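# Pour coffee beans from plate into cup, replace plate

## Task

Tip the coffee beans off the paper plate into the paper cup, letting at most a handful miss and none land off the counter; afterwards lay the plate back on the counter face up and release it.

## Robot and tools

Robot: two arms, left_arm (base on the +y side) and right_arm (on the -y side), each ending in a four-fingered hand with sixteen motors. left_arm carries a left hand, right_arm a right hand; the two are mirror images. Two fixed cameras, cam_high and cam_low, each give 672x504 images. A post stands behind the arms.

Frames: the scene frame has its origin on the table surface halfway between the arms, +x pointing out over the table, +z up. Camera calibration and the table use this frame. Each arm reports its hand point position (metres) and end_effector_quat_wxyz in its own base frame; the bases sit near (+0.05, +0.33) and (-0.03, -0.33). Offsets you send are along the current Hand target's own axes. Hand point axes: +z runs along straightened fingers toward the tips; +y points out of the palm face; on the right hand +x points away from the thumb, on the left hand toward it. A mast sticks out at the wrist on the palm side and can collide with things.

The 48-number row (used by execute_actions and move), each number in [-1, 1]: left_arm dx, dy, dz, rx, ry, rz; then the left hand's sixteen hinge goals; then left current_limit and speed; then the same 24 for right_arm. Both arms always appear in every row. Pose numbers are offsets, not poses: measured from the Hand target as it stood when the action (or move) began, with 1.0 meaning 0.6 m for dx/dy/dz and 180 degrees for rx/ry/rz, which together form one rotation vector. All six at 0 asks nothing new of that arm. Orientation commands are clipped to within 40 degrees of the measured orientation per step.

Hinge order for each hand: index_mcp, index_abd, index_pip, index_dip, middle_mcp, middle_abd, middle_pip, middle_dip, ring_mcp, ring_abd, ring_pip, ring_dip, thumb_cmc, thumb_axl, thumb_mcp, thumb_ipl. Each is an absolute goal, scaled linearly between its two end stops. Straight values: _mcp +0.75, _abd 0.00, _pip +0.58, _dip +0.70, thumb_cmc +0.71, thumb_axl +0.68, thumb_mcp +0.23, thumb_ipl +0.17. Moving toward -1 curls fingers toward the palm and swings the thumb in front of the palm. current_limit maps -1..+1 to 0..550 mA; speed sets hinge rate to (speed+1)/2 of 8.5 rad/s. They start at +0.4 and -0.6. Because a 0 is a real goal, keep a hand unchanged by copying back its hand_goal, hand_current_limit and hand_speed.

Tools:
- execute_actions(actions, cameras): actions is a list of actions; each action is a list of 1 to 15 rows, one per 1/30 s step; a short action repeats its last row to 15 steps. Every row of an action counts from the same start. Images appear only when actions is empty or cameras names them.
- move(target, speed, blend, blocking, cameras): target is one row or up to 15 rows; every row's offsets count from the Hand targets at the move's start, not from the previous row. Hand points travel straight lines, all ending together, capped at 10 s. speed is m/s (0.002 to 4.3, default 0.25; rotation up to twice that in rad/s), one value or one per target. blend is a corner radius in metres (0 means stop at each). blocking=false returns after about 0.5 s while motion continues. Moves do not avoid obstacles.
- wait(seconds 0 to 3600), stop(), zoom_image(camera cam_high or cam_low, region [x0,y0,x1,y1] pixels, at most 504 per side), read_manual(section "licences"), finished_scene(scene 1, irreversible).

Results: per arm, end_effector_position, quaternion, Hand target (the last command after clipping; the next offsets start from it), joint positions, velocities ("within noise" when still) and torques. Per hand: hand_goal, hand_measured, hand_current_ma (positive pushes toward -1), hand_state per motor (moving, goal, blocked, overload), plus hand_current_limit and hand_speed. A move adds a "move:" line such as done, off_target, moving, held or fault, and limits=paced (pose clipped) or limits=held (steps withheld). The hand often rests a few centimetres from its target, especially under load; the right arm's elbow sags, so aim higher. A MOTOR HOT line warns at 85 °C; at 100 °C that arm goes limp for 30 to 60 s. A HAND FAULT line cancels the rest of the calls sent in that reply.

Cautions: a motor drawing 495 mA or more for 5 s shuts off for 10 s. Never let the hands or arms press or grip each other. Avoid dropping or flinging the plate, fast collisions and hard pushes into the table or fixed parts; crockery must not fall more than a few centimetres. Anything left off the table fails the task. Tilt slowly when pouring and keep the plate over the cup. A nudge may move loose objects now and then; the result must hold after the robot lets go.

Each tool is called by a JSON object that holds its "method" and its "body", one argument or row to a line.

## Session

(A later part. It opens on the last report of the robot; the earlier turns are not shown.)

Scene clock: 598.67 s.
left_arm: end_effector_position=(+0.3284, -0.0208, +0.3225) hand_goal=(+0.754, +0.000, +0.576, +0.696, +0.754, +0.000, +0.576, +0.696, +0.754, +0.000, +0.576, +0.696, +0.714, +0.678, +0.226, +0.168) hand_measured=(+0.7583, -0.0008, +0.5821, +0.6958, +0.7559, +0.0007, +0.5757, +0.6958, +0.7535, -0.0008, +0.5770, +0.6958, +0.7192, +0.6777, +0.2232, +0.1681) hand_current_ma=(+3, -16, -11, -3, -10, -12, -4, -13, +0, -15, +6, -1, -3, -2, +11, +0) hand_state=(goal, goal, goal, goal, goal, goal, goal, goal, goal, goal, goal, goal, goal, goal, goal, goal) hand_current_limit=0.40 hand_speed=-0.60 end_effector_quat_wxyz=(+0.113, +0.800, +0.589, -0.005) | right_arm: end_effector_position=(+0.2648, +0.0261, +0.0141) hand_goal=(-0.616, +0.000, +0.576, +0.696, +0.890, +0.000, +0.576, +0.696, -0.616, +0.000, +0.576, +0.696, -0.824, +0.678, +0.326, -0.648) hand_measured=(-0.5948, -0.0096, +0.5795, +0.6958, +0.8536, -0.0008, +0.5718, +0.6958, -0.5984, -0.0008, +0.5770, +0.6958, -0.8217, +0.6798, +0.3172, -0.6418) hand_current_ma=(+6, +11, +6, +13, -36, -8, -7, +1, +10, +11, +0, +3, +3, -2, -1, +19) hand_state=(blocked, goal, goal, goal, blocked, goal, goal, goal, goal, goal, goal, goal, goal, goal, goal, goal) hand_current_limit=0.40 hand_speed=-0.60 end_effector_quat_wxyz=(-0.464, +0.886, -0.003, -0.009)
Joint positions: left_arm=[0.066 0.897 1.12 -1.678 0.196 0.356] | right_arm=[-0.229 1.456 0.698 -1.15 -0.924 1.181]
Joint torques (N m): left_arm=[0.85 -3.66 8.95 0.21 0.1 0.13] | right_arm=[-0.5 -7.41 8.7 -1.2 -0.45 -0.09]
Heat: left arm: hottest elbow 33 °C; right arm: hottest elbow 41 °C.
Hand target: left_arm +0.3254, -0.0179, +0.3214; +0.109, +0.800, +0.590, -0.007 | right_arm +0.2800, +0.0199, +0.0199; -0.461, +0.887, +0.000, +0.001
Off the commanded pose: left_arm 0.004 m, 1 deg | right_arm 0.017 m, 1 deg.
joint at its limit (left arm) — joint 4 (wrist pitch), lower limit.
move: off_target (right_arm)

{"method": "move", "body": {
  "target": [0,0,0,0,0,0,0.754,0,0.576,0.696,0.754,0,0.576,0.696,0.754,0,0.576,0.696,0.714,0.678,0.226,0.168,0.4,-0.6,0.012,-0.0124,0.0177,0,0,0,-0.616,0,0.576,0.696,0.89,0,0.576,0.696,-0.616,0,0.576,0.696,-0.824,0.678,0.326,-0.648,0.4,-0.6],
  "speed": 0.06,
  "cameras": ["cam_high"]
}}

{"method": "zoom_image", "body": {
  "camera": "cam_high",
  "region": [150, 350, 260, 500]
}}

Scene clock: 611.90 s.
left_arm: end_effector_position=(+0.3284, -0.0208, +0.3225) hand_goal=(+0.754, +0.000, +0.576, +0.696, +0.754, +0.000, +0.576, +0.696, +0.754, +0.000, +0.576, +0.696, +0.714, +0.678, +0.226, +0.168) hand_measured=(+0.7583, -0.0008, +0.5821, +0.6958, +0.7559, +0.0007, +0.5770, +0.6958, +0.7535, -0.0008, +0.5770, +0.6958, +0.7192, +0.6777, +0.2232, +0.1672) hand_current_ma=(-5, -9, -6, -5, -10, +0, +0, -5, +6, -1, +7, +0, +0, +3, +9, +1) hand_state=(goal, goal, goal, goal, goal, goal, goal, goal, goal, goal, goal, goal, goal, goal, goal, goal) hand_current_limit=0.40 hand_speed=-0.60 end_effector_quat_wxyz=(+0.113, +0.800, +0.589, -0.005) | right_arm: end_effector_position=(+0.2673, +0.0342, +0.0137) hand_goal=(-0.616, +0.000, +0.576, +0.696, +0.890, +0.000, +0.576, +0.696, -0.616, +0.000, +0.576, +0.696, -0.824, +0.678, +0.326, -0.648) hand_measured=(-0.5948, -0.0081, +0.5795, +0.6958, +0.8536, -0.0008, +0.5718, +0.6971, -0.5996, -0.0008, +0.5782, +0.6958, -0.8217, +0.6809, +0.3182, -0.6427) hand_current_ma=(-9, +1, -8, +17, -14, +13, -3, -16, +13, +10, +8, +12, +11, +1, +14, +4) hand_state=(blocked, goal, goal, goal, blocked, goal, goal, goal, goal, goal, goal, goal, goal, goal, goal, goal) hand_current_limit=0.40 hand_speed=-0.60 end_effector_quat_wxyz=(-0.464, +0.886, -0.009, -0.014)
Joint positions: left_arm=[0.066 0.897 1.12 -1.678 0.196 0.356] | right_arm=[-0.2 1.456 0.698 -1.118 -0.932 1.236]
Joint torques (N m): left_arm=[0.85 -3.6 8.98 0.14 0.1 0.11] | right_arm=[0.85 -7.71 8.92 -0.46 -0.64 0.03]
Heat: left arm: hottest elbow 33 °C; right arm: hottest elbow 41 °C.
Hand target: left_arm +0.3254, -0.0179, +0.3214; +0.109, +0.800, +0.590, -0.007 | right_arm +0.2872, +0.0329, +0.0199; -0.461, +0.887, +0.000, +0.001
Off the commanded pose: left_arm 0.004 m, 1 deg | right_arm 0.021 m, 2 deg.
joint at its limit (left arm) — joint 4 (wrist pitch), lower limit.
move: off_target (right_arm)

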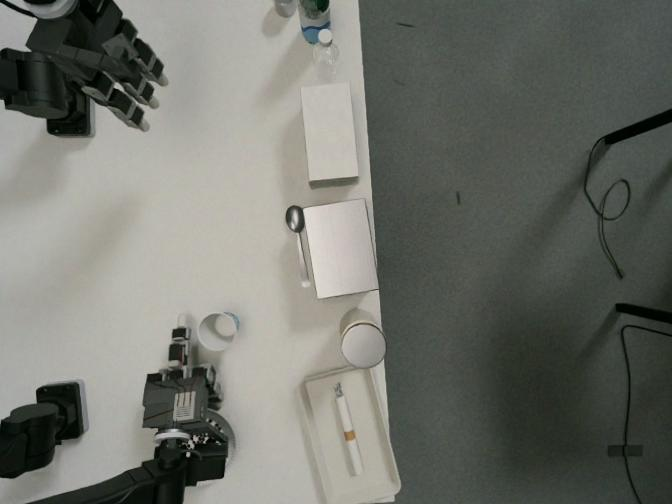

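Scaled by 3.360.

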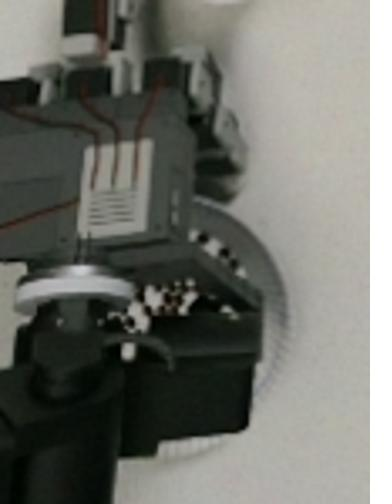

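{"method": "move", "body": {
  "target": [
    [0,0,0,0,0,0,0.754,0,0.576,0.696,0.754,0,0.576,0.696,0.754,0,0.576,0.696,0.714,0.678,0.226,0.168,0.4,-0.6,-0.022,-0.0623,0.0013,0,0,0,-0.616,0,0.576,0.696,0.89,0,0.576,0.696,-0.616,0,0.576,0.696,-0.824,0.678,0.326,-0.648,0.4,-0.6],
    [0,0,0,0,0,0,0.754,0,0.576,0.696,0.754,0,0.576,0.696,0.754,0,0.576,0.696,0.714,0.678,0.226,0.168,0.4,-0.6,-0.022,0.017,0.006,0,0,0,-0.616,0,0.576,0.696,0.89,0,0.576,0.696,-0.616,0,0.576,0.696,-0.824,0.678,0.326,-0.648,0.4,-0.6]
  ],
  "speed": [0.08, 0.06],
  "cameras": ["cam_high"]
}}

{"method": "zoom_image", "body": {
  "camera": "cam_high",
  "region": [150, 350, 260, 500]
}}

Scene clock: 638.63 s.
left_arm: end_effector_position=(+0.3284, -0.0208, +0.3225) hand_goal=(+0.754, +0.000, +0.576, +0.696, +0.754, +0.000, +0.576, +0.696, +0.754, +0.000, +0.576, +0.696, +0.714, +0.678, +0.226, +0.168) hand_measured=(+0.7583, -0.0008, +0.5808, +0.6958, +0.7559, -0.0008, +0.5770, +0.6958, +0.7523, -0.0008, +0.5770, +0.6958, +0.7192, +0.6777, +0.2232, +0.1672) hand_current_ma=(+3, -9, -2, -3, -7, +8, +6, +0, +7, -16, -1, +5, -13, +0, +12, +0) hand_state=(goal, goal, goal, goal, goal, goal, goal, goal, goal, goal, goal, goal, goal, goal, goal, goal) hand_current_limit=0.40 hand_speed=-0.60 end_effector_quat_wxyz=(+0.113, +0.800, +0.589, -0.005) | right_arm: end_effector_position=(+0.2730, +0.0330, +0.0136) hand_goal=(-0.616, +0.000, +0.576, +0.696, +0.890, +0.000, +0.576, +0.696, -0.616, +0.000, +0.576, +0.696, -0.824, +0.678, +0.326, -0.648) hand_measured=(-0.5960, -0.0081, +0.5808, +0.6958, +0.8524, +0.0007, +0.5705, +0.6958, -0.5984, +0.0007, +0.5770, +0.6958, -0.8204, +0.6798, +0.3182, -0.6427) hand_current_ma=(+3, +4, -14, +1, -37, -2, -16, +5, -7, +19, +4, +11, -3, +10, -3, +14) hand_state=(blocked, goal, goal, goal, blocked, goal, goal, goal, goal, goal, goal, goal, goal, goal, goal, goal) hand_current_limit=0.40 hand_speed=-0.60 end_effector_quat_wxyz=(-0.462, +0.887, +0.001, -0.001)
Joint positions: left_arm=[0.066 0.897 1.12 -1.678 0.196 0.356] | right_arm=[-0.2 1.45 0.698 -1.101 -0.932 1.225]
Joint torques (N m): left_arm=[0.73 -3.6 8.99 0.14 0.09 0.12] | right_arm=[-0.62 -7.3 5.93 -0.42 -0.46 -0.11]
Heat: left arm: hottest elbow 33 °C; right arm: hottest elbow 41 °C.
Hand target: left_arm +0.3254, -0.0179, +0.3214; +0.109, +0.800, +0.590, -0.007 | right_arm +0.2740, +0.0299, +0.0095; -0.461, +0.887, +0.000, +0.001
Off the commanded pose: left_arm 0.004 m, 1 deg | right_arm 0.005 m, 0 deg.
joint at its limit (left arm) — joint 4 (wrist pitch), lower limit.
move: done

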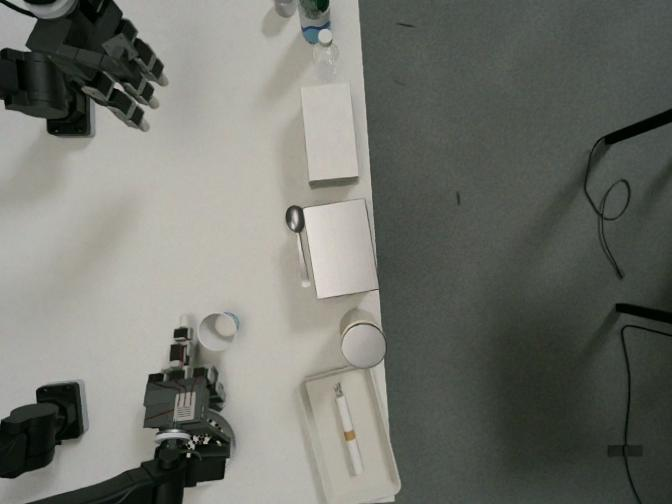

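Scaled by 3.360.

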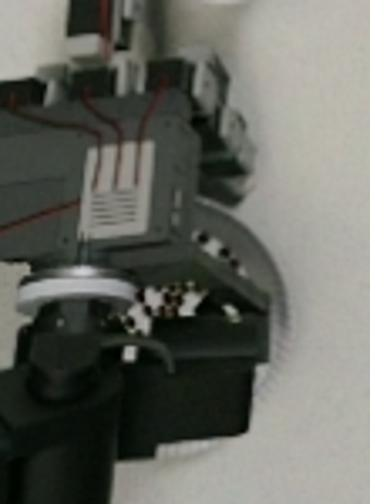

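{"method": "move", "body": {
  "target": [0,0,0,0,0,0,0.754,0,0.576,0.696,0.754,0,0.576,0.696,0.754,0,0.576,0.696,0.714,0.678,0.226,0.168,0.4,-0.6,0,0,0,0,0,0,-0.616,0,0.576,0.696,0.89,0,0.576,0.696,-0.616,0,0.576,0.696,-0.824,0.678,0.11,-0.205,0.4,-0.8],
  "cameras": ["cam_high"]
}}

{"method": "zoom_image", "body": {
  "camera": "cam_high",
  "region": [150, 350, 260, 500]
}}

Scene clock: 648.40 s.
left_arm: end_effector_position=(+0.3284, -0.0208, +0.3225) hand_goal=(+0.754, +0.000, +0.576, +0.696, +0.754, +0.000, +0.576, +0.696, +0.754, +0.000, +0.576, +0.696, +0.714, +0.678, +0.226, +0.168) hand_measured=(+0.7571, -0.0008, +0.5808, +0.6958, +0.7547, +0.0007, +0.5770, +0.6958, +0.7535, -0.0008, +0.5770, +0.6958, +0.7192, +0.6767, +0.2232, +0.1681) hand_current_ma=(+3, -13, -12, +2, -1, -1, +7, +0, +7, -4, -3, +1, -10, -5, +10, -2) hand_state=(goal, goal, goal, goal, goal, goal, goal, goal, goal, goal, goal, goal, goal, goal, goal, goal) hand_current_limit=0.40 hand_speed=-0.60 end_effector_quat_wxyz=(+0.113, +0.800, +0.589, -0.005) | right_arm: end_effector_position=(+0.2730, +0.0330, +0.0136) hand_goal=(-0.616, +0.000, +0.576, +0.696, +0.890, +0.000, +0.576, +0.696, -0.616, +0.000, +0.576, +0.696, -0.824, +0.678, +0.110, -0.204) hand_measured=(-0.5960, -0.0096, +0.5808, +0.6958, +0.8536, +0.0007, +0.5718, +0.6958, -0.5984, +0.0007, +0.5782, +0.6958, -0.8292, +0.6746, +0.1094, -0.2111) hand_current_ma=(+2, -21, +8, +21, -33, +22, +6, +9, +2, +2, +11, +34, +6, -3, +26, -1) hand_state=(blocked, goal, goal, goal, blocked, goal, goal, goal, goal, goal, goal, goal, goal, goal, goal, goal) hand_current_limit=0.40 hand_speed=-0.80 end_effector_quat_wxyz=(-0.462, +0.887, +0.002, -0.001)
Joint positions: left_arm=[0.066 0.897 1.12 -1.678 0.196 0.356] | right_arm=[-0.2 1.45 0.698 -1.101 -0.932 1.224]
Joint torques (N m): left_arm=[0.91 -3.78 8.96 0.16 0.09 0.13] | right_arm=[-0.56 -7.3 5.94 -0.42 -0.47 -0.11]
Heat: left arm: hottest elbow 33 °C; right arm: hottest elbow 41 °C.
Hand target: left_arm +0.3254, -0.0179, +0.3214; +0.109, +0.800, +0.590, -0.007 | right_arm +0.2739, +0.0299, +0.0095; -0.461, +0.887, +0.000, +0.001
Off the commanded pose: left_arm 0.004 m, 1 deg | right_arm 0.005 m, 0 deg.
joint at its limit (left arm) — joint 4 (wrist pitch), lower limit.
move: done

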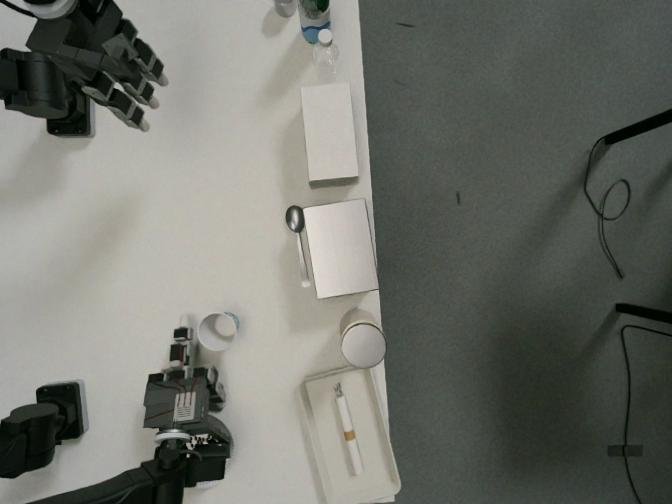

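Scaled by 3.360.

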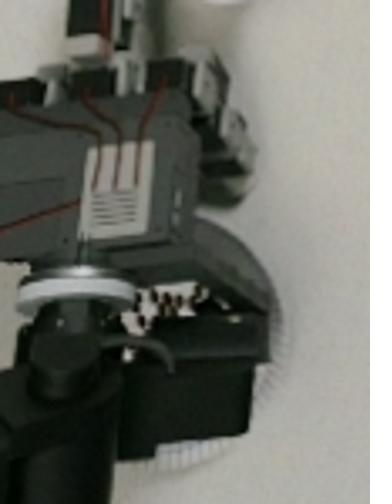

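{"method": "move", "body": {
  "target": [
    [0,0,0,0,0,0,0.754,0,0.576,0.696,0.754,0,0.576,0.696,0.754,0,0.576,0.696,0.714,0.678,0.226,0.168,0.4,-0.6,0,-0.0068,-0.0048,0,0,0,-0.616,0,0.576,0.696,0.89,0,0.576,0.696,-0.616,0,0.576,0.696,-0.824,0.678,0.326,-0.648,0.4,-0.6],
    [0,0,0,0,0,0,0.754,0,0.576,0.696,0.754,0,0.576,0.696,0.754,0,0.576,0.696,0.714,0.678,0.226,0.168,0.4,-0.6,0,-0.25,0.008,0,0,0,-0.616,0.167,0.576,0.696,0.89,0,0.576,0.696,-0.616,-0.167,0.576,0.696,-0.824,0.678,0.326,-0.648,0.4,-0.6]
  ],
  "speed": [0.08, 0.15],
  "cameras": ["all"]
}}

{"method": "zoom_image", "body": {
  "camera": "cam_high",
  "region": [130, 350, 280, 500]
}}

{"method": "zoom_image", "body": {
  "camera": "cam_low",
  "region": [280, 200, 370, 270]
}}

Scene clock: 689.20 s.
left_arm: end_effector_position=(+0.3284, -0.0208, +0.3225) hand_goal=(+0.754, +0.000, +0.576, +0.696, +0.754, +0.000, +0.576, +0.696, +0.754, +0.000, +0.576, +0.696, +0.714, +0.678, +0.226, +0.168) hand_measured=(+0.7583, +0.0007, +0.5821, +0.6958, +0.7547, +0.0007, +0.5770, +0.6958, +0.7535, -0.0008, +0.5770, +0.6971, +0.7192, +0.6767, +0.2232, +0.1672) hand_current_ma=(-3, -12, +2, -3, -3, -9, +1, -12, +9, -3, +1, +8, -9, +4, +2, -5) hand_state=(goal, goal, goal, goal, goal, goal, goal, goal, goal, goal, goal, goal, goal, goal, goal, goal) hand_current_limit=0.40 hand_speed=-0.60 end_effector_quat_wxyz=(+0.113, +0.800, +0.589, -0.005) | right_arm: end_effector_position=(+0.2556, +0.1167, +0.1139) hand_goal=(-0.616, +0.168, +0.576, +0.696, +0.890, +0.000, +0.576, +0.696, -0.616, -0.166, +0.576, +0.696, -0.824, +0.678, +0.326, -0.648) hand_measured=(-0.5960, +0.1618, +0.5808, +0.6958, +0.8511, -0.0008, +0.5705, +0.6958, -0.5984, -0.1605, +0.5757, +0.6958, -0.8217, +0.6798, +0.3172, -0.6456) hand_current_ma=(+10, +22, -6, +8, -24, +8, -4, +23, +11, +7, -5, +19, +13, -2, +4, +19) hand_state=(blocked, goal, goal, goal, blocked, goal, goal, goal, goal, goal, goal, goal, goal, goal, goal, goal) hand_current_limit=0.40 hand_speed=-0.60 end_effector_quat_wxyz=(-0.461, +0.887, -0.013, -0.022)
Joint positions: left_arm=[0.066 0.897 1.12 -1.678 0.196 0.356] | right_arm=[0.083 1.154 0.754 -1.099 -0.957 1.722]
Joint torques (N m): left_arm=[0.73 -3.55 8.98 0.14 0.09 0.13] | right_arm=[0.85 -6.53 11.59 0.13 -0.47 0.05]
Heat: left arm: hottest elbow 33 °C; right arm: hottest elbow 39 °C.
Hand target: left_arm +0.3254, -0.0179, +0.3214; +0.109, +0.800, +0.590, -0.007 | right_arm +0.2739, +0.1200, +0.1295; -0.461, +0.887, +0.000, +0.001
Off the commanded pose: left_arm 0.004 m, 1 deg | right_arm 0.024 m, 3 deg.
joint at its limit (left arm) — joint 4 (wrist pitch), lower limit.
move: off_target (right_arm); target 2's new numbers were sent with right_arm's hand 0.024 m and 3 deg from that target

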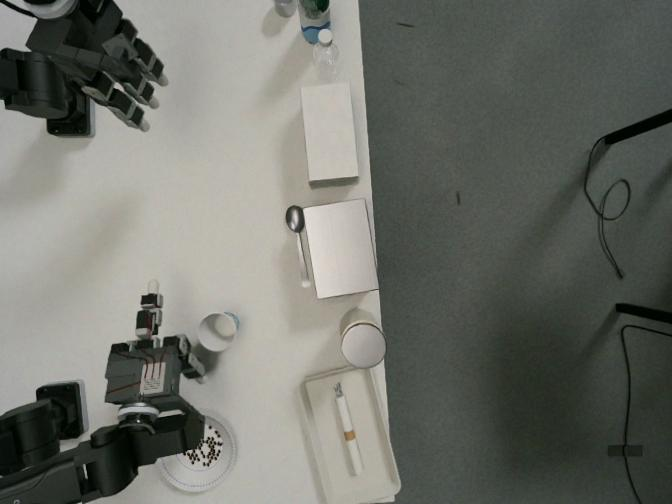

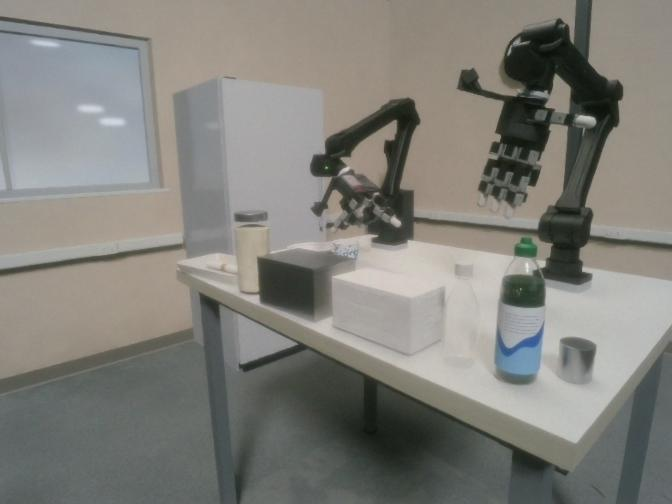

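Scaled by 3.360.

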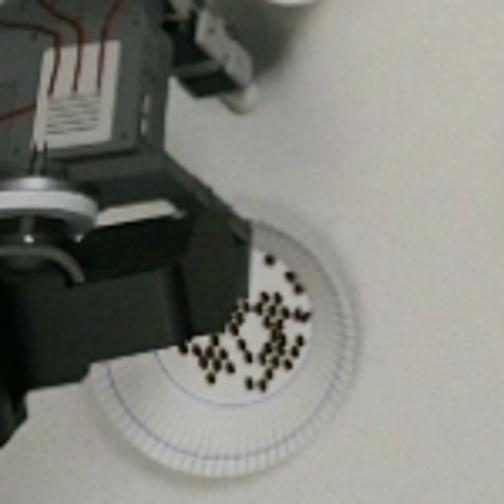

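Scaled by 5.600.

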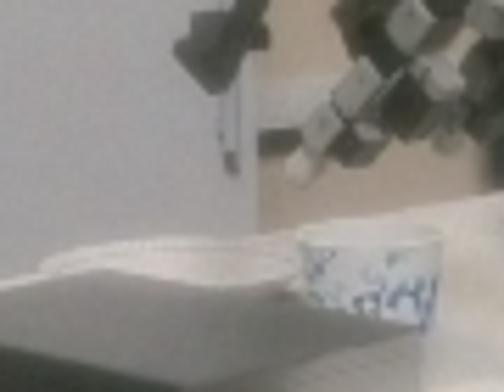

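{"method": "move", "body": {
  "target": [
    [0,0,0,0,0,0,0.754,0,0.576,0.696,0.754,0,0.576,0.696,0.754,0,0.576,0.696,0.714,0.678,0.226,0.168,0.4,-0.6,-0.009,0.19,-0.0257,0,0,0,-0.616,0.167,0.576,0.696,0.89,0,0.576,0.696,-0.616,-0.167,0.576,0.696,-0.824,0.678,0.326,-0.648,0.4,-0.6],
    [0,0,0,0,0,0,0.754,0,0.576,0.696,0.754,0,0.576,0.696,0.754,0,0.576,0.696,0.714,0.678,0.226,0.168,0.4,-0.6,-0.009,0.2672,-0.0326,0,0,0,-0.616,0.167,0.576,0.696,0.89,0,0.576,0.696,-0.616,-0.167,0.576,0.696,-0.824,0.678,0.326,-0.648,0.4,-0.6]
  ],
  "speed": [0.12, 0.06],
  "cameras": ["cam_high"]
}}

{"method": "zoom_image", "body": {
  "camera": "cam_high",
  "region": [130, 350, 280, 500]
}}

Scene clock: 719.93 s.
left_arm: end_effector_position=(+0.3284, -0.0208, +0.3225) hand_goal=(+0.754, +0.000, +0.576, +0.696, +0.754, +0.000, +0.576, +0.696, +0.754, +0.000, +0.576, +0.696, +0.714, +0.678, +0.226, +0.168) hand_measured=(+0.7571, +0.0007, +0.5821, +0.6971, +0.7559, +0.0007, +0.5770, +0.6958, +0.7523, -0.0008, +0.5770, +0.6958, +0.7192, +0.6767, +0.2242, +0.1672) hand_current_ma=(+0, -6, -2, +3, -11, -3, -1, -6, +2, -3, +9, +11, -13, +3, +1, -2) hand_state=(goal, goal, goal, goal, goal, goal, goal, goal, goal, goal, goal, goal, goal, goal, goal, goal) hand_current_limit=0.40 hand_speed=-0.60 end_effector_quat_wxyz=(+0.113, +0.800, +0.589, -0.005) | right_arm: end_effector_position=(+0.2745, +0.0131, +0.0143) hand_goal=(-0.616, +0.168, +0.576, +0.696, +0.890, +0.000, +0.576, +0.696, -0.616, -0.166, +0.576, +0.696, -0.824, +0.678, +0.326, -0.648) hand_measured=(-0.5948, +0.1618, +0.5808, +0.6958, +0.8536, -0.0008, +0.5705, +0.6958, -0.5984, -0.1590, +0.5770, +0.6958, -0.8204, +0.6798, +0.3182, -0.6456) hand_current_ma=(+4, +15, +14, +7, -20, +13, +24, +5, -3, +17, -11, -4, +0, +3, -6, -2) hand_state=(blocked, goal, goal, goal, blocked, goal, goal, goal, goal, goal, goal, goal, goal, goal, goal, goal) hand_current_limit=0.40 hand_speed=-0.60 end_effector_quat_wxyz=(-0.460, +0.888, +0.006, +0.008)
Joint positions: left_arm=[0.066 0.897 1.12 -1.678 0.196 0.356] | right_arm=[-0.263 1.465 0.716 -1.159 -0.912 1.129]
Joint torques (N m): left_arm=[0.85 -3.55 9.01 0.13 0.1 0.13] | right_arm=[-0.56 -7.41 5.3 -0.96 -0.44 -0.12]
Heat: left arm: hottest elbow 33 °C; right arm: hottest elbow 42 °C.
Hand target: left_arm +0.3254, -0.0179, +0.3214; +0.109, +0.800, +0.590, -0.007 | right_arm +0.2687, +0.0119, +0.0096; -0.461, +0.887, +0.000, +0.001
Off the commanded pose: left_arm 0.004 m, 1 deg | right_arm 0.008 m, 1 deg.
joint at its limit (left arm) — joint 4 (wrist pitch), lower limit.
move: done

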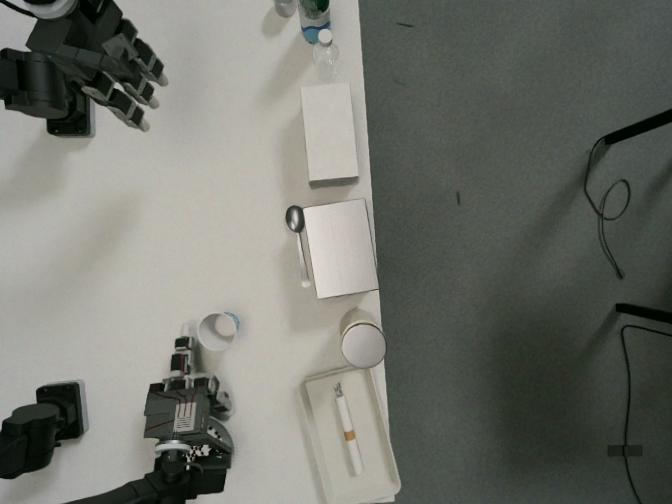

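Scaled by 3.360.

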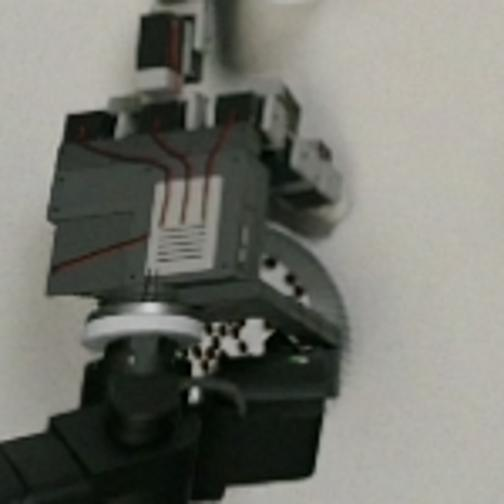

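{"method": "move", "body": {
  "target": [0,0,0,0,0,0,0.754,0,0.576,0.696,0.754,0,0.576,0.696,0.754,0,0.576,0.696,0.714,0.678,0.226,0.168,0.4,-0.6,-0.0112,0.0115,-0.0164,0,0,0,-0.616,0.167,0.576,0.696,0.89,0,0.576,0.696,-0.616,-0.167,0.576,0.696,-0.824,0.678,0.326,-0.648,0.4,-0.6],
  "speed": 0.04,
  "cameras": ["cam_high"]
}}

{"method": "zoom_image", "body": {
  "camera": "cam_high",
  "region": [130, 350, 280, 500]
}}

Scene clock: 730.20 s.
left_arm: end_effector_position=(+0.3284, -0.0208, +0.3225) hand_goal=(+0.754, +0.000, +0.576, +0.696, +0.754, +0.000, +0.576, +0.696, +0.754, +0.000, +0.576, +0.696, +0.714, +0.678, +0.226, +0.168) hand_measured=(+0.7583, +0.0007, +0.5808, +0.6958, +0.7547, -0.0008, +0.5757, +0.6958, +0.7535, +0.0007, +0.5770, +0.6958, +0.7192, +0.6777, +0.2232, +0.1681) hand_current_ma=(+1, -9, -5, +8, -2, -1, +3, -5, +0, -6, -1, +3, -5, +5, +15, +1) hand_state=(goal, goal, goal, goal, goal, goal, goal, goal, goal, goal, goal, goal, goal, goal, goal, goal) hand_current_limit=0.40 hand_speed=-0.60 end_effector_quat_wxyz=(+0.113, +0.800, +0.589, -0.005) | right_arm: end_effector_position=(+0.2694, +0.0004, +0.0144) hand_goal=(-0.616, +0.168, +0.576, +0.696, +0.890, +0.000, +0.576, +0.696, -0.616, -0.166, +0.576, +0.696, -0.824, +0.678, +0.326, -0.648) hand_measured=(-0.5948, +0.1618, +0.5795, +0.6958, +0.8536, -0.0008, +0.5705, +0.6958, -0.5984, -0.1605, +0.5757, +0.6958, -0.8204, +0.6809, +0.3172, -0.6456) hand_current_ma=(+26, +3, +8, +18, -15, +2, -5, +14, -3, +2, +8, +26, +18, +11, -11, +25) hand_state=(blocked, goal, goal, goal, blocked, goal, goal, goal, goal, goal, goal, goal, goal, goal, goal, goal) hand_current_limit=0.40 hand_speed=-0.60 end_effector_quat_wxyz=(-0.458, +0.889, +0.007, +0.012)
Joint positions: left_arm=[0.066 0.897 1.12 -1.678 0.196 0.356] | right_arm=[-0.307 1.467 0.716 -1.201 -0.896 1.062]
Joint torques (N m): left_arm=[0.79 -3.55 9.01 0.12 0.1 0.13] | right_arm=[-0.56 -7.12 5.24 -1.22 -0.41 -0.11]
Heat: left arm: hottest elbow 33 °C; right arm: hottest elbow 42 °C.
Hand target: left_arm +0.3254, -0.0179, +0.3214; +0.109, +0.800, +0.590, -0.007 | right_arm +0.2620, -0.0001, +0.0096; -0.461, +0.887, +0.000, +0.001
Off the commanded pose: left_arm 0.004 m, 1 deg | right_arm 0.009 m, 2 deg.
joint at its limit (left arm) — joint 4 (wrist pitch), lower limit.
move: done

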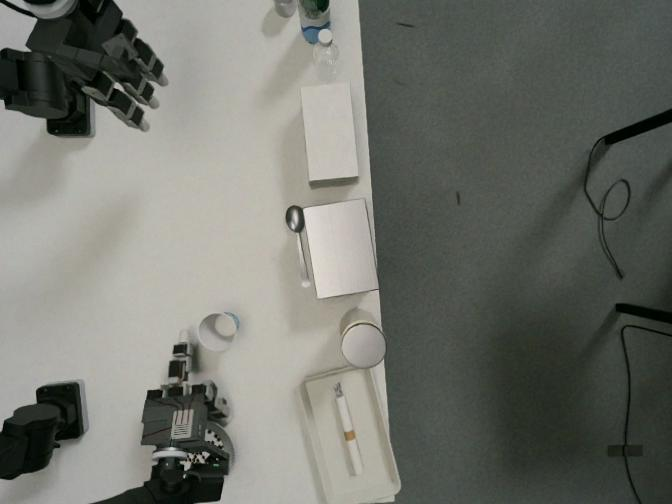

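Scaled by 3.360.

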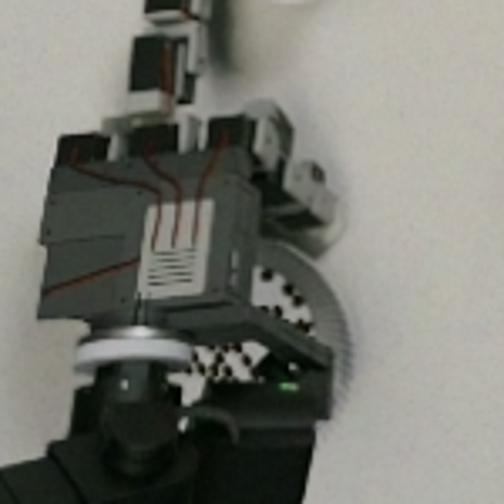

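{"method": "move", "body": {
  "target": [0,0,0,0,0,0,0.754,0,0.576,0.696,0.754,0,0.576,0.696,0.754,0,0.576,0.696,0.714,0.678,0.226,0.168,0.4,-0.6,0,0,0,0,0,0,-0.616,0.167,0.576,0.696,0.89,0,0.576,0.696,-0.616,-0.167,0.576,0.696,-0.824,0.678,0.28,-0.155,0.4,-0.8]
}}

{"method": "move", "body": {
  "target": [0,0,0,0,0,0,0.754,0,0.576,0.696,0.754,0,0.576,0.696,0.754,0,0.576,0.696,0.714,0.678,0.226,0.168,0.4,-0.6,0,0,0,0,0,0,-0.616,0.167,0.576,0.696,0.89,0,0.576,0.696,-0.616,-0.167,0.576,0.696,-0.824,0.678,0.0,-0.155,0.0,-0.9],
  "cameras": ["cam_high", "cam_low"]
}}

{"method": "zoom_image", "body": {
  "camera": "cam_high",
  "region": [130, 350, 280, 500]
}}

Scene clock: 747.83 s.
left_arm: end_effector_position=(+0.3284, -0.0208, +0.3225) hand_goal=(+0.754, +0.000, +0.576, +0.696, +0.754, +0.000, +0.576, +0.696, +0.754, +0.000, +0.576, +0.696, +0.714, +0.678, +0.226, +0.168) hand_measured=(+0.7583, -0.0008, +0.5821, +0.6958, +0.7559, +0.0007, +0.5770, +0.6958, +0.7523, +0.0007, +0.5770, +0.6958, +0.7192, +0.6777, +0.2232, +0.1681) hand_current_ma=(+0, -18, -5, +2, -13, -8, +3, -12, +9, -6, +0, +1, +2, +3, +13, -4) hand_state=(goal, goal, goal, goal, goal, goal, goal, goal, goal, goal, goal, goal, goal, goal, goal, goal) hand_current_limit=0.40 hand_speed=-0.60 end_effector_quat_wxyz=(+0.113, +0.800, +0.589, -0.005) | right_arm: end_effector_position=(+0.2695, +0.0003, +0.0144) hand_goal=(-0.616, +0.168, +0.576, +0.696, +0.890, +0.000, +0.576, +0.696, -0.616, -0.166, +0.576, +0.696, -0.824, +0.678, +0.280, -0.154) hand_measured=(-0.5948, +0.1604, +0.5795, +0.6971, +0.8524, -0.0023, +0.5705, +0.6958, -0.5996, -0.1590, +0.5770, +0.6971, -0.8204, +0.6798, +0.2796, -0.1577) hand_current_ma=(-1, -18, +14, +3, -34, +3, +0, +13, +21, +8, -7, +12, +11, +5, +0, +16) hand_state=(blocked, goal, goal, goal, blocked, goal, goal, goal, goal, goal, goal, goal, goal, goal, goal, goal) hand_current_limit=0.40 hand_speed=-0.80 end_effector_quat_wxyz=(-0.458, +0.889, +0.008, +0.012)
Joint positions: left_arm=[0.066 0.897 1.12 -1.678 0.196 0.356] | right_arm=[-0.307 1.467 0.716 -1.201 -0.896 1.062]
Joint torques (N m): left_arm=[0.97 -3.37 8.92 0.16 0.1 0.13] | right_arm=[-0.56 -7.12 5.24 -1.22 -0.4 -0.11]
Heat: left arm: hottest elbow 33 °C; right arm: hottest elbow 41 °C.
Hand target: left_arm +0.3254, -0.0179, +0.3214; +0.109, +0.800, +0.590, -0.007 | right_arm +0.2620, -0.0001, +0.0095; -0.461, +0.887, +0.000, +0.001
Off the commanded pose: left_arm 0.004 m, 1 deg | right_arm 0.009 m, 2 deg.
joint at its limit (left arm) — joint 4 (wrist pitch), lower limit.
move: done

Scene clock: 749.07 s.
left_arm: end_effector_position=(+0.3284, -0.0208, +0.3225) hand_goal=(+0.754, +0.000, +0.576, +0.696, +0.754, +0.000, +0.576, +0.696, +0.754, +0.000, +0.576, +0.696, +0.714, +0.678, +0.226, +0.168) hand_measured=(+0.7583, +0.0007, +0.5821, +0.6958, +0.7559, +0.0007, +0.5770, +0.6958, +0.7523, -0.0008, +0.5770, +0.6958, +0.7192, +0.6777, +0.2232, +0.1681) hand_current_ma=(-1, -14, -4, -2, -4, -7, +1, -4, +5, -11, +10, +1, -7, +0, +7, -1) hand_state=(goal, goal, goal, goal, goal, goal, goal, goal, goal, goal, goal, goal, goal, goal, goal, goal) hand_current_limit=0.40 hand_speed=-0.60 end_effector_quat_wxyz=(+0.113, +0.800, +0.589, -0.005) | right_arm: end_effector_position=(+0.2695, +0.0003, +0.0144) hand_goal=(-0.616, +0.168, +0.576, +0.696, +0.890, +0.000, +0.576, +0.696, -0.616, -0.166, +0.576, +0.696, -0.824, +0.678, +0.000, -0.154) hand_measured=(-0.5948, +0.1633, +0.5808, +0.6958, +0.8524, -0.0008, +0.5705, +0.6958, -0.5972, -0.1590, +0.5782, +0.6958, -0.8204, +0.6798, +0.0144, -0.1511) hand_current_ma=(+9, +5, +1, -9, -16, -1, +7, +11, +31, +18, +16, +19, +5, +4, +19, +18) hand_state=(blocked, goal, goal, goal, blocked, goal, goal, goal, goal, goal, goal, goal, goal, goal, goal, goal) hand_current_limit=0.00 hand_speed=-0.90 end_effector_quat_wxyz=(-0.458, +0.889, +0.008, +0.012)
Joint positions: left_arm=[0.066 0.897 1.12 -1.678 0.196 0.356] | right_arm=[-0.307 1.467 0.716 -1.201 -0.896 1.062]
Joint torques (N m): left_arm=[0.73 -3.49 8.92 0.14 0.1 0.12] | right_arm=[-0.5 -7.18 5.24 -1.21 -0.42 -0.11]
Heat: left arm: hottest elbow 33 °C; right arm: hottest elbow 41 °C.
Hand target: left_arm +0.3254, -0.0179, +0.3214; +0.109, +0.800, +0.590, -0.007 | right_arm +0.2620, -0.0001, +0.0095; -0.461, +0.887, +0.000, +0.001
Off the commanded pose: left_arm 0.004 m, 1 deg | right_arm 0.009 m, 2 deg.
joint at its limit (left arm) — joint 4 (wrist pitch), lower limit.
move: done

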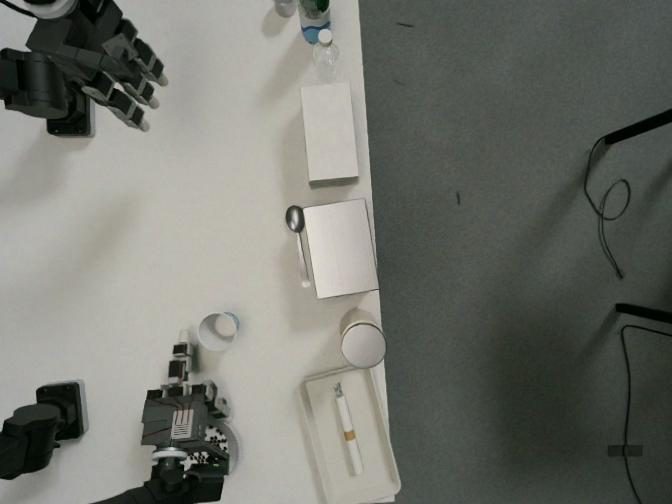

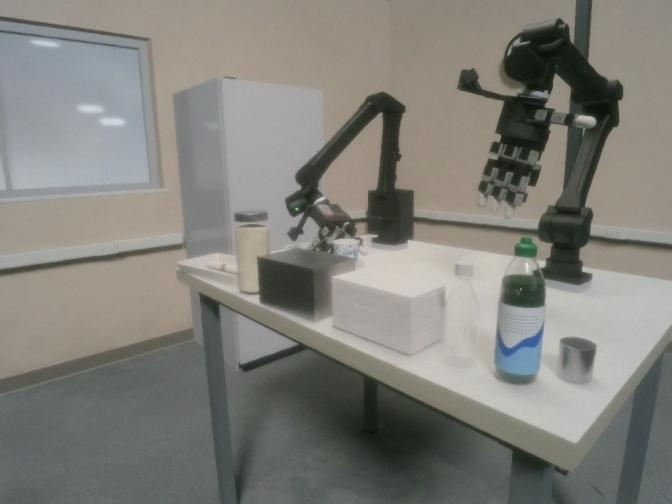

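Scaled by 3.360.

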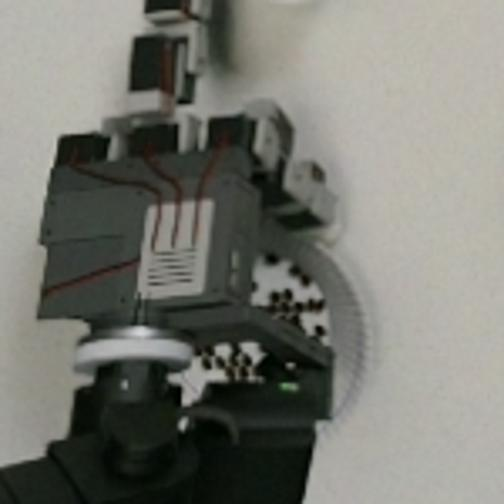

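{"method": "move", "body": {
  "target": [0,0,0,0,0,0,0.754,0,0.576,0.696,0.754,0,0.576,0.696,0.754,0,0.576,0.696,0.714,0.678,0.226,0.168,0.4,-0.6,0,0,0,0,0,0,-0.70,0.167,0.576,0.696,0.89,0,0.576,0.696,-0.70,-0.167,0.576,0.696,-0.824,0.678,-0.02,-0.155,0.3,-0.9],
  "cameras": ["cam_high", "cam_low"]
}}

{"method": "zoom_image", "body": {
  "camera": "cam_high",
  "region": [130, 350, 280, 500]
}}

{"method": "zoom_image", "body": {
  "camera": "cam_low",
  "region": [280, 200, 370, 270]
}}

Scene clock: 767.03 s.
left_arm: end_effector_position=(+0.3284, -0.0208, +0.3225) hand_goal=(+0.754, +0.000, +0.576, +0.696, +0.754, +0.000, +0.576, +0.696, +0.754, +0.000, +0.576, +0.696, +0.714, +0.678, +0.226, +0.168) hand_measured=(+0.7583, -0.0008, +0.5808, +0.6958, +0.7559, +0.0007, +0.5770, +0.6971, +0.7535, -0.0008, +0.5770, +0.6958, +0.7192, +0.6767, +0.2232, +0.1691) hand_current_ma=(+0, -12, +6, +5, -12, -4, +3, -9, -3, -6, -1, +6, -7, -6, +8, -3) hand_state=(goal, goal, goal, goal, goal, goal, goal, goal, goal, goal, goal, goal, goal, goal, goal, goal) hand_current_limit=0.40 hand_speed=-0.60 end_effector_quat_wxyz=(+0.113, +0.800, +0.589, -0.005) | right_arm: end_effector_position=(+0.2694, +0.0004, +0.0143) hand_goal=(-0.700, +0.168, +0.576, +0.696, +0.890, +0.000, +0.576, +0.696, -0.700, -0.166, +0.576, +0.696, -0.824, +0.678, -0.020, -0.154) hand_measured=(-0.6008, +0.1618, +0.5911, +0.6971, +0.8524, -0.0008, +0.5705, +0.6945, -0.6177, -0.1590, +0.5924, +0.6971, -0.8204, +0.6809, +0.0144, -0.1463) hand_current_ma=(+115, +0, +29, +0, -9, +5, +2, +8, +91, +21, +14, +20, +6, +14, +36, +22) hand_state=(blocked, goal, goal, goal, blocked, goal, goal, goal, blocked, goal, goal, goal, goal, goal, blocked, goal) hand_current_limit=0.30 hand_speed=-0.90 end_effector_quat_wxyz=(-0.458, +0.889, +0.007, +0.012)
Joint positions: left_arm=[0.066 0.897 1.12 -1.678 0.196 0.356] | right_arm=[-0.307 1.468 0.716 -1.201 -0.896 1.062]
Joint torques (N m): left_arm=[0.97 -3.6 8.98 0.14 0.1 0.12] | right_arm=[-0.56 -7.12 5.23 -1.24 -0.41 -0.11]
Heat: left arm: hottest elbow 33 °C; right arm: hottest elbow 40 °C.
Hand target: left_arm +0.3254, -0.0179, +0.3214; +0.109, +0.800, +0.590, -0.007 | right_arm +0.2619, -0.0001, +0.0095; -0.461, +0.887, +0.000, +0.001
Off the commanded pose: left_arm 0.004 m, 1 deg | right_arm 0.009 m, 2 deg.
joint at its limit (left arm) — joint 4 (wrist pitch), lower limit.
move: done

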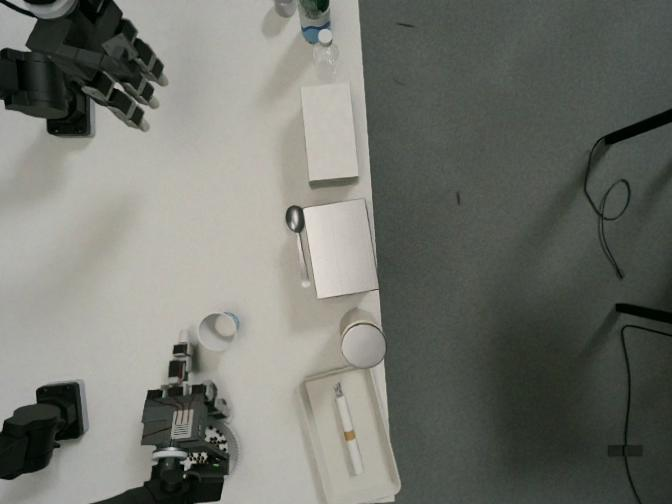

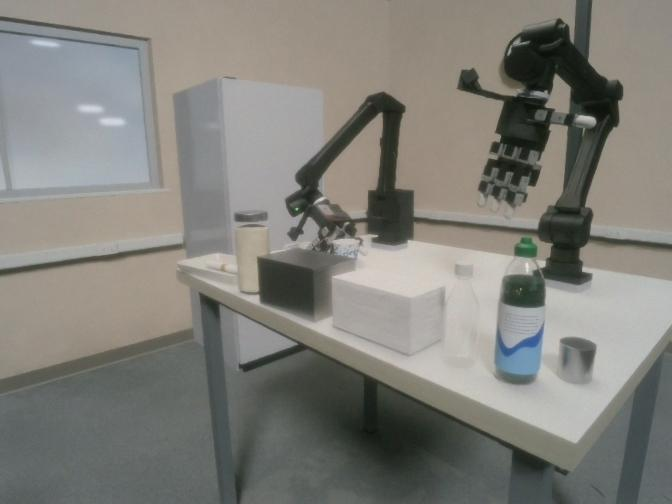

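Scaled by 3.360.

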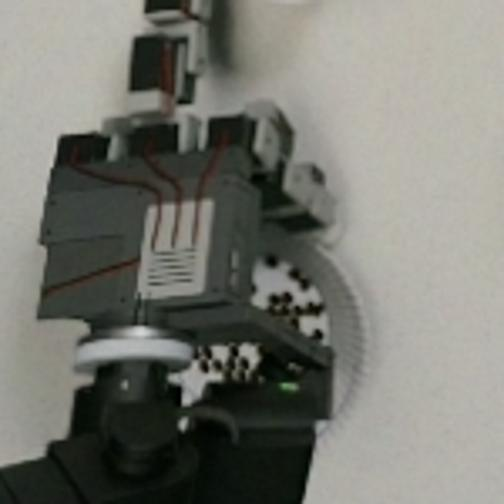

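Scaled by 5.600.

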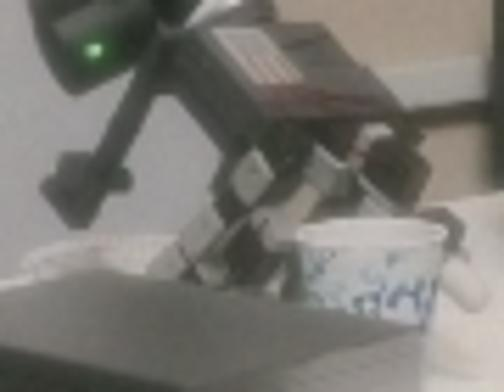

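{"method": "move", "body": {
  "target": [0,0,0,0,0,0,0.754,0,0.576,0.696,0.754,0,0.576,0.696,0.754,0,0.576,0.696,0.714,0.678,0.226,0.168,0.4,-0.6,0,-0.0341,-0.0239,0,0,0,-0.72,0.167,0.576,0.696,0.89,0,0.576,0.696,-0.72,-0.167,0.576,0.696,-0.824,0.678,-0.05,-0.155,0.3,-0.9],
  "speed": 0.04,
  "cameras": ["cam_high", "cam_low"]
}}

{"method": "zoom_image", "body": {
  "camera": "cam_high",
  "region": [130, 350, 280, 500]
}}

{"method": "zoom_image", "body": {
  "camera": "cam_low",
  "region": [280, 200, 370, 270]
}}

Scene clock: 775.40 s.
left_arm: end_effector_position=(+0.3284, -0.0208, +0.3225) hand_goal=(+0.754, +0.000, +0.576, +0.696, +0.754, +0.000, +0.576, +0.696, +0.754, +0.000, +0.576, +0.696, +0.714, +0.678, +0.226, +0.168) hand_measured=(+0.7571, -0.0008, +0.5821, +0.6958, +0.7547, +0.0007, +0.5757, +0.6958, +0.7523, +0.0007, +0.5770, +0.6958, +0.7192, +0.6777, +0.2232, +0.1672) hand_current_ma=(-3, -17, -7, -1, -11, -1, +0, +1, +14, -10, +8, +1, -8, -8, +8, -6) hand_state=(goal, goal, goal, goal, goal, goal, goal, goal, goal, goal, goal, goal, goal, goal, goal, goal) hand_current_limit=0.40 hand_speed=-0.60 end_effector_quat_wxyz=(+0.113, +0.800, +0.589, -0.005) | right_arm: end_effector_position=(+0.2540, +0.0052, +0.0276) hand_goal=(-0.720, +0.168, +0.576, +0.696, +0.890, +0.000, +0.576, +0.696, -0.720, -0.166, +0.576, +0.696, -0.824, +0.678, -0.050, -0.154) hand_measured=(-0.6057, +0.1618, +0.5962, +0.6996, +0.8524, -0.0008, +0.5705, +0.6958, -0.6262, -0.1590, +0.5962, +0.7009, -0.8217, +0.6809, +0.0154, -0.1415) hand_current_ma=(+153, -7, +25, +10, -27, +20, -3, +23, +113, +2, +5, +15, +13, +7, +78, -3) hand_state=(blocked, goal, blocked, goal, blocked, goal, goal, goal, blocked, goal, blocked, goal, goal, goal, blocked, goal) hand_current_limit=0.30 hand_speed=-0.90 end_effector_quat_wxyz=(-0.465, +0.885, -0.004, -0.010)
Joint positions: left_arm=[0.066 0.897 1.12 -1.678 0.196 0.356] | right_arm=[-0.307 1.438 0.716 -1.283 -0.896 1.062]
Joint torques (N m): left_arm=[0.67 -3.6 8.96 0.17 0.1 0.12] | right_arm=[-0.56 -8.88 7.42 -1.31 -0.39 -0.1]
Heat: left arm: hottest elbow 33 °C; right arm: hottest elbow 40 °C.
Hand target: left_arm +0.3254, -0.0179, +0.3214; +0.109, +0.800, +0.590, -0.007 | right_arm +0.2619, -0.0001, +0.0345; -0.461, +0.887, +0.000, +0.001
Off the commanded pose: left_arm 0.004 m, 1 deg | right_arm 0.012 m, 1 deg.
joint at its limit (left arm) — joint 4 (wrist pitch), lower limit.
move: off_target (right_arm)

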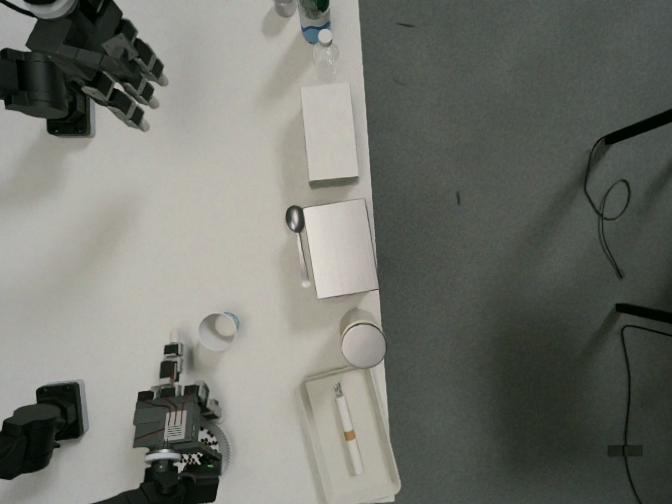

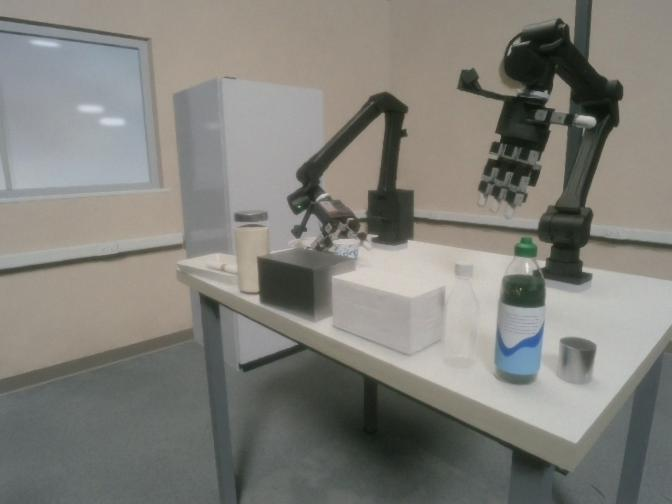

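Scaled by 3.360.

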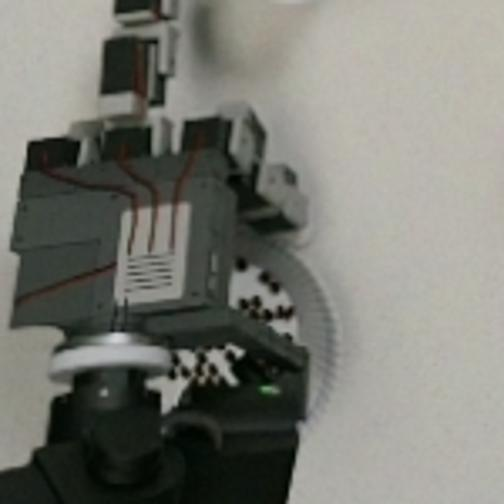

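Scaled by 5.600.

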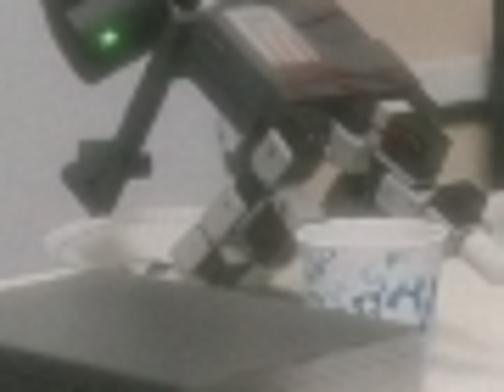

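{"method": "move", "body": {
  "target": [0,0,0,0,0,0,0.754,0,0.576,0.696,0.754,0,0.576,0.696,0.754,0,0.576,0.696,0.714,0.678,0.226,0.168,0.4,-0.6,0,-0.0683,-0.0478,0,0,0,-0.72,0.167,0.576,0.696,0.89,0,0.576,0.696,-0.72,-0.167,0.576,0.696,-0.824,0.678,-0.05,-0.155,0.3,-0.9],
  "speed": 0.06,
  "cameras": ["cam_high", "cam_low"]
}}

{"method": "zoom_image", "body": {
  "camera": "cam_high",
  "region": [130, 350, 280, 500]
}}

{"method": "zoom_image", "body": {
  "camera": "cam_low",
  "region": [270, 180, 370, 270]
}}

Scene clock: 783.57 s.
left_arm: end_effector_position=(+0.3284, -0.0208, +0.3225) hand_goal=(+0.754, +0.000, +0.576, +0.696, +0.754, +0.000, +0.576, +0.696, +0.754, +0.000, +0.576, +0.696, +0.714, +0.678, +0.226, +0.168) hand_measured=(+0.7583, -0.0008, +0.5821, +0.6958, +0.7547, -0.0008, +0.5770, +0.6971, +0.7523, -0.0008, +0.5770, +0.6958, +0.7180, +0.6767, +0.2232, +0.1681) hand_current_ma=(+3, -3, -1, +14, -9, -2, +8, +4, +0, -15, +2, +5, +3, -7, +8, -4) hand_state=(goal, goal, goal, goal, goal, goal, goal, goal, goal, goal, goal, goal, goal, goal, goal, goal) hand_current_limit=0.40 hand_speed=-0.60 end_effector_quat_wxyz=(+0.113, +0.800, +0.589, -0.005) | right_arm: end_effector_position=(+0.2461, +0.0077, +0.0721) hand_goal=(-0.720, +0.168, +0.576, +0.696, +0.890, +0.000, +0.576, +0.696, -0.720, -0.166, +0.576, +0.696, -0.824, +0.678, -0.050, -0.154) hand_measured=(-0.6069, +0.1618, +0.5975, +0.6996, +0.8524, -0.0008, +0.5693, +0.6971, -0.6262, -0.1605, +0.5962, +0.7009, -0.8192, +0.6798, +0.0144, -0.1415) hand_current_ma=(+144, +18, +20, +12, -13, +2, -12, +14, +103, +4, +4, +14, +11, -4, +101, +32) hand_state=(blocked, goal, blocked, goal, blocked, goal, goal, goal, blocked, goal, blocked, goal, goal, goal, blocked, goal) hand_current_limit=0.30 hand_speed=-0.90 end_effector_quat_wxyz=(-0.468, +0.884, -0.008, -0.018)
Joint positions: left_arm=[0.066 0.897 1.12 -1.678 0.196 0.356] | right_arm=[-0.307 1.343 0.763 -1.444 -0.896 1.061]
Joint torques (N m): left_arm=[0.97 -3.49 8.96 0.13 0.1 0.13] | right_arm=[-0.5 -8.06 9.8 -1.44 -0.39 -0.09]
Heat: left arm: hottest elbow 33 °C; right arm: hottest elbow 40 °C.
Hand target: left_arm +0.3254, -0.0179, +0.3214; +0.109, +0.800, +0.590, -0.007 | right_arm +0.2618, +0.0000, +0.0845; -0.461, +0.887, +0.000, +0.001
Off the commanded pose: left_arm 0.004 m, 1 deg | right_arm 0.021 m, 3 deg.
joint at its limit (left arm) — joint 4 (wrist pitch), lower limit.
move: off_target (right_arm)

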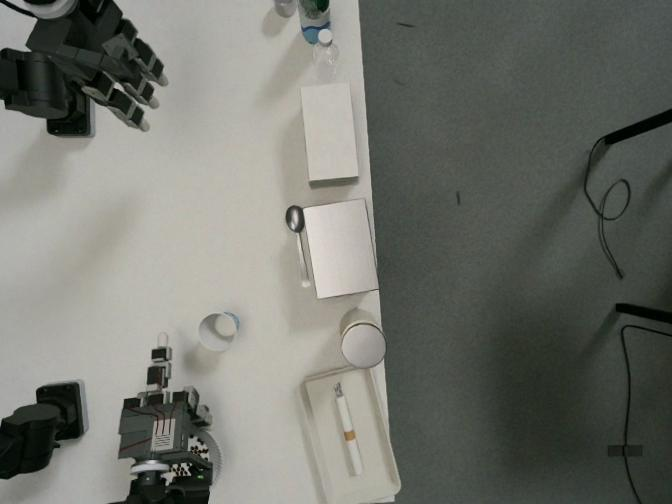

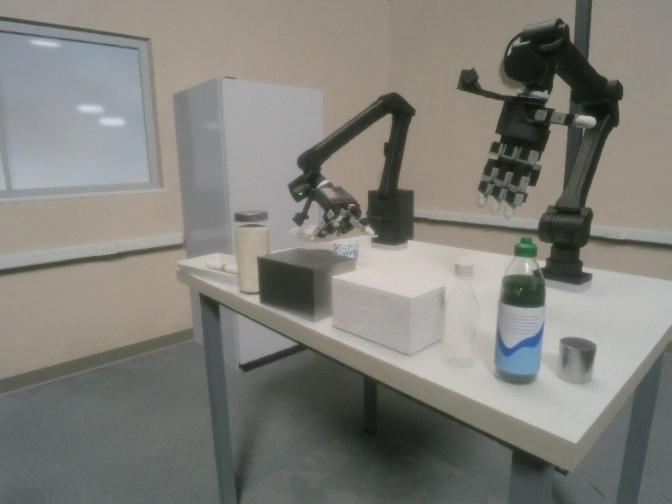

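Scaled by 3.360.

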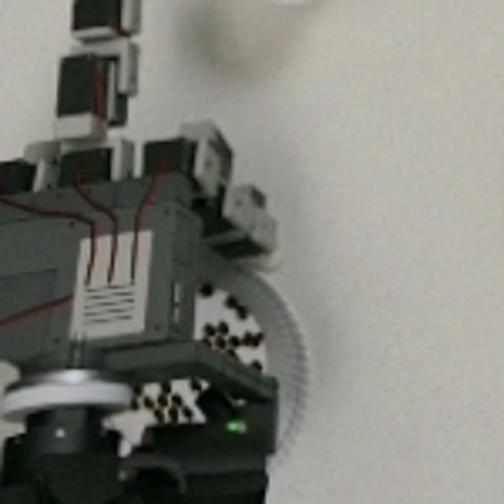

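Scaled by 5.040.

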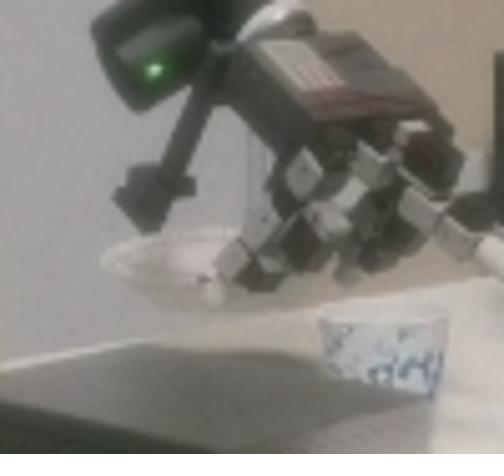

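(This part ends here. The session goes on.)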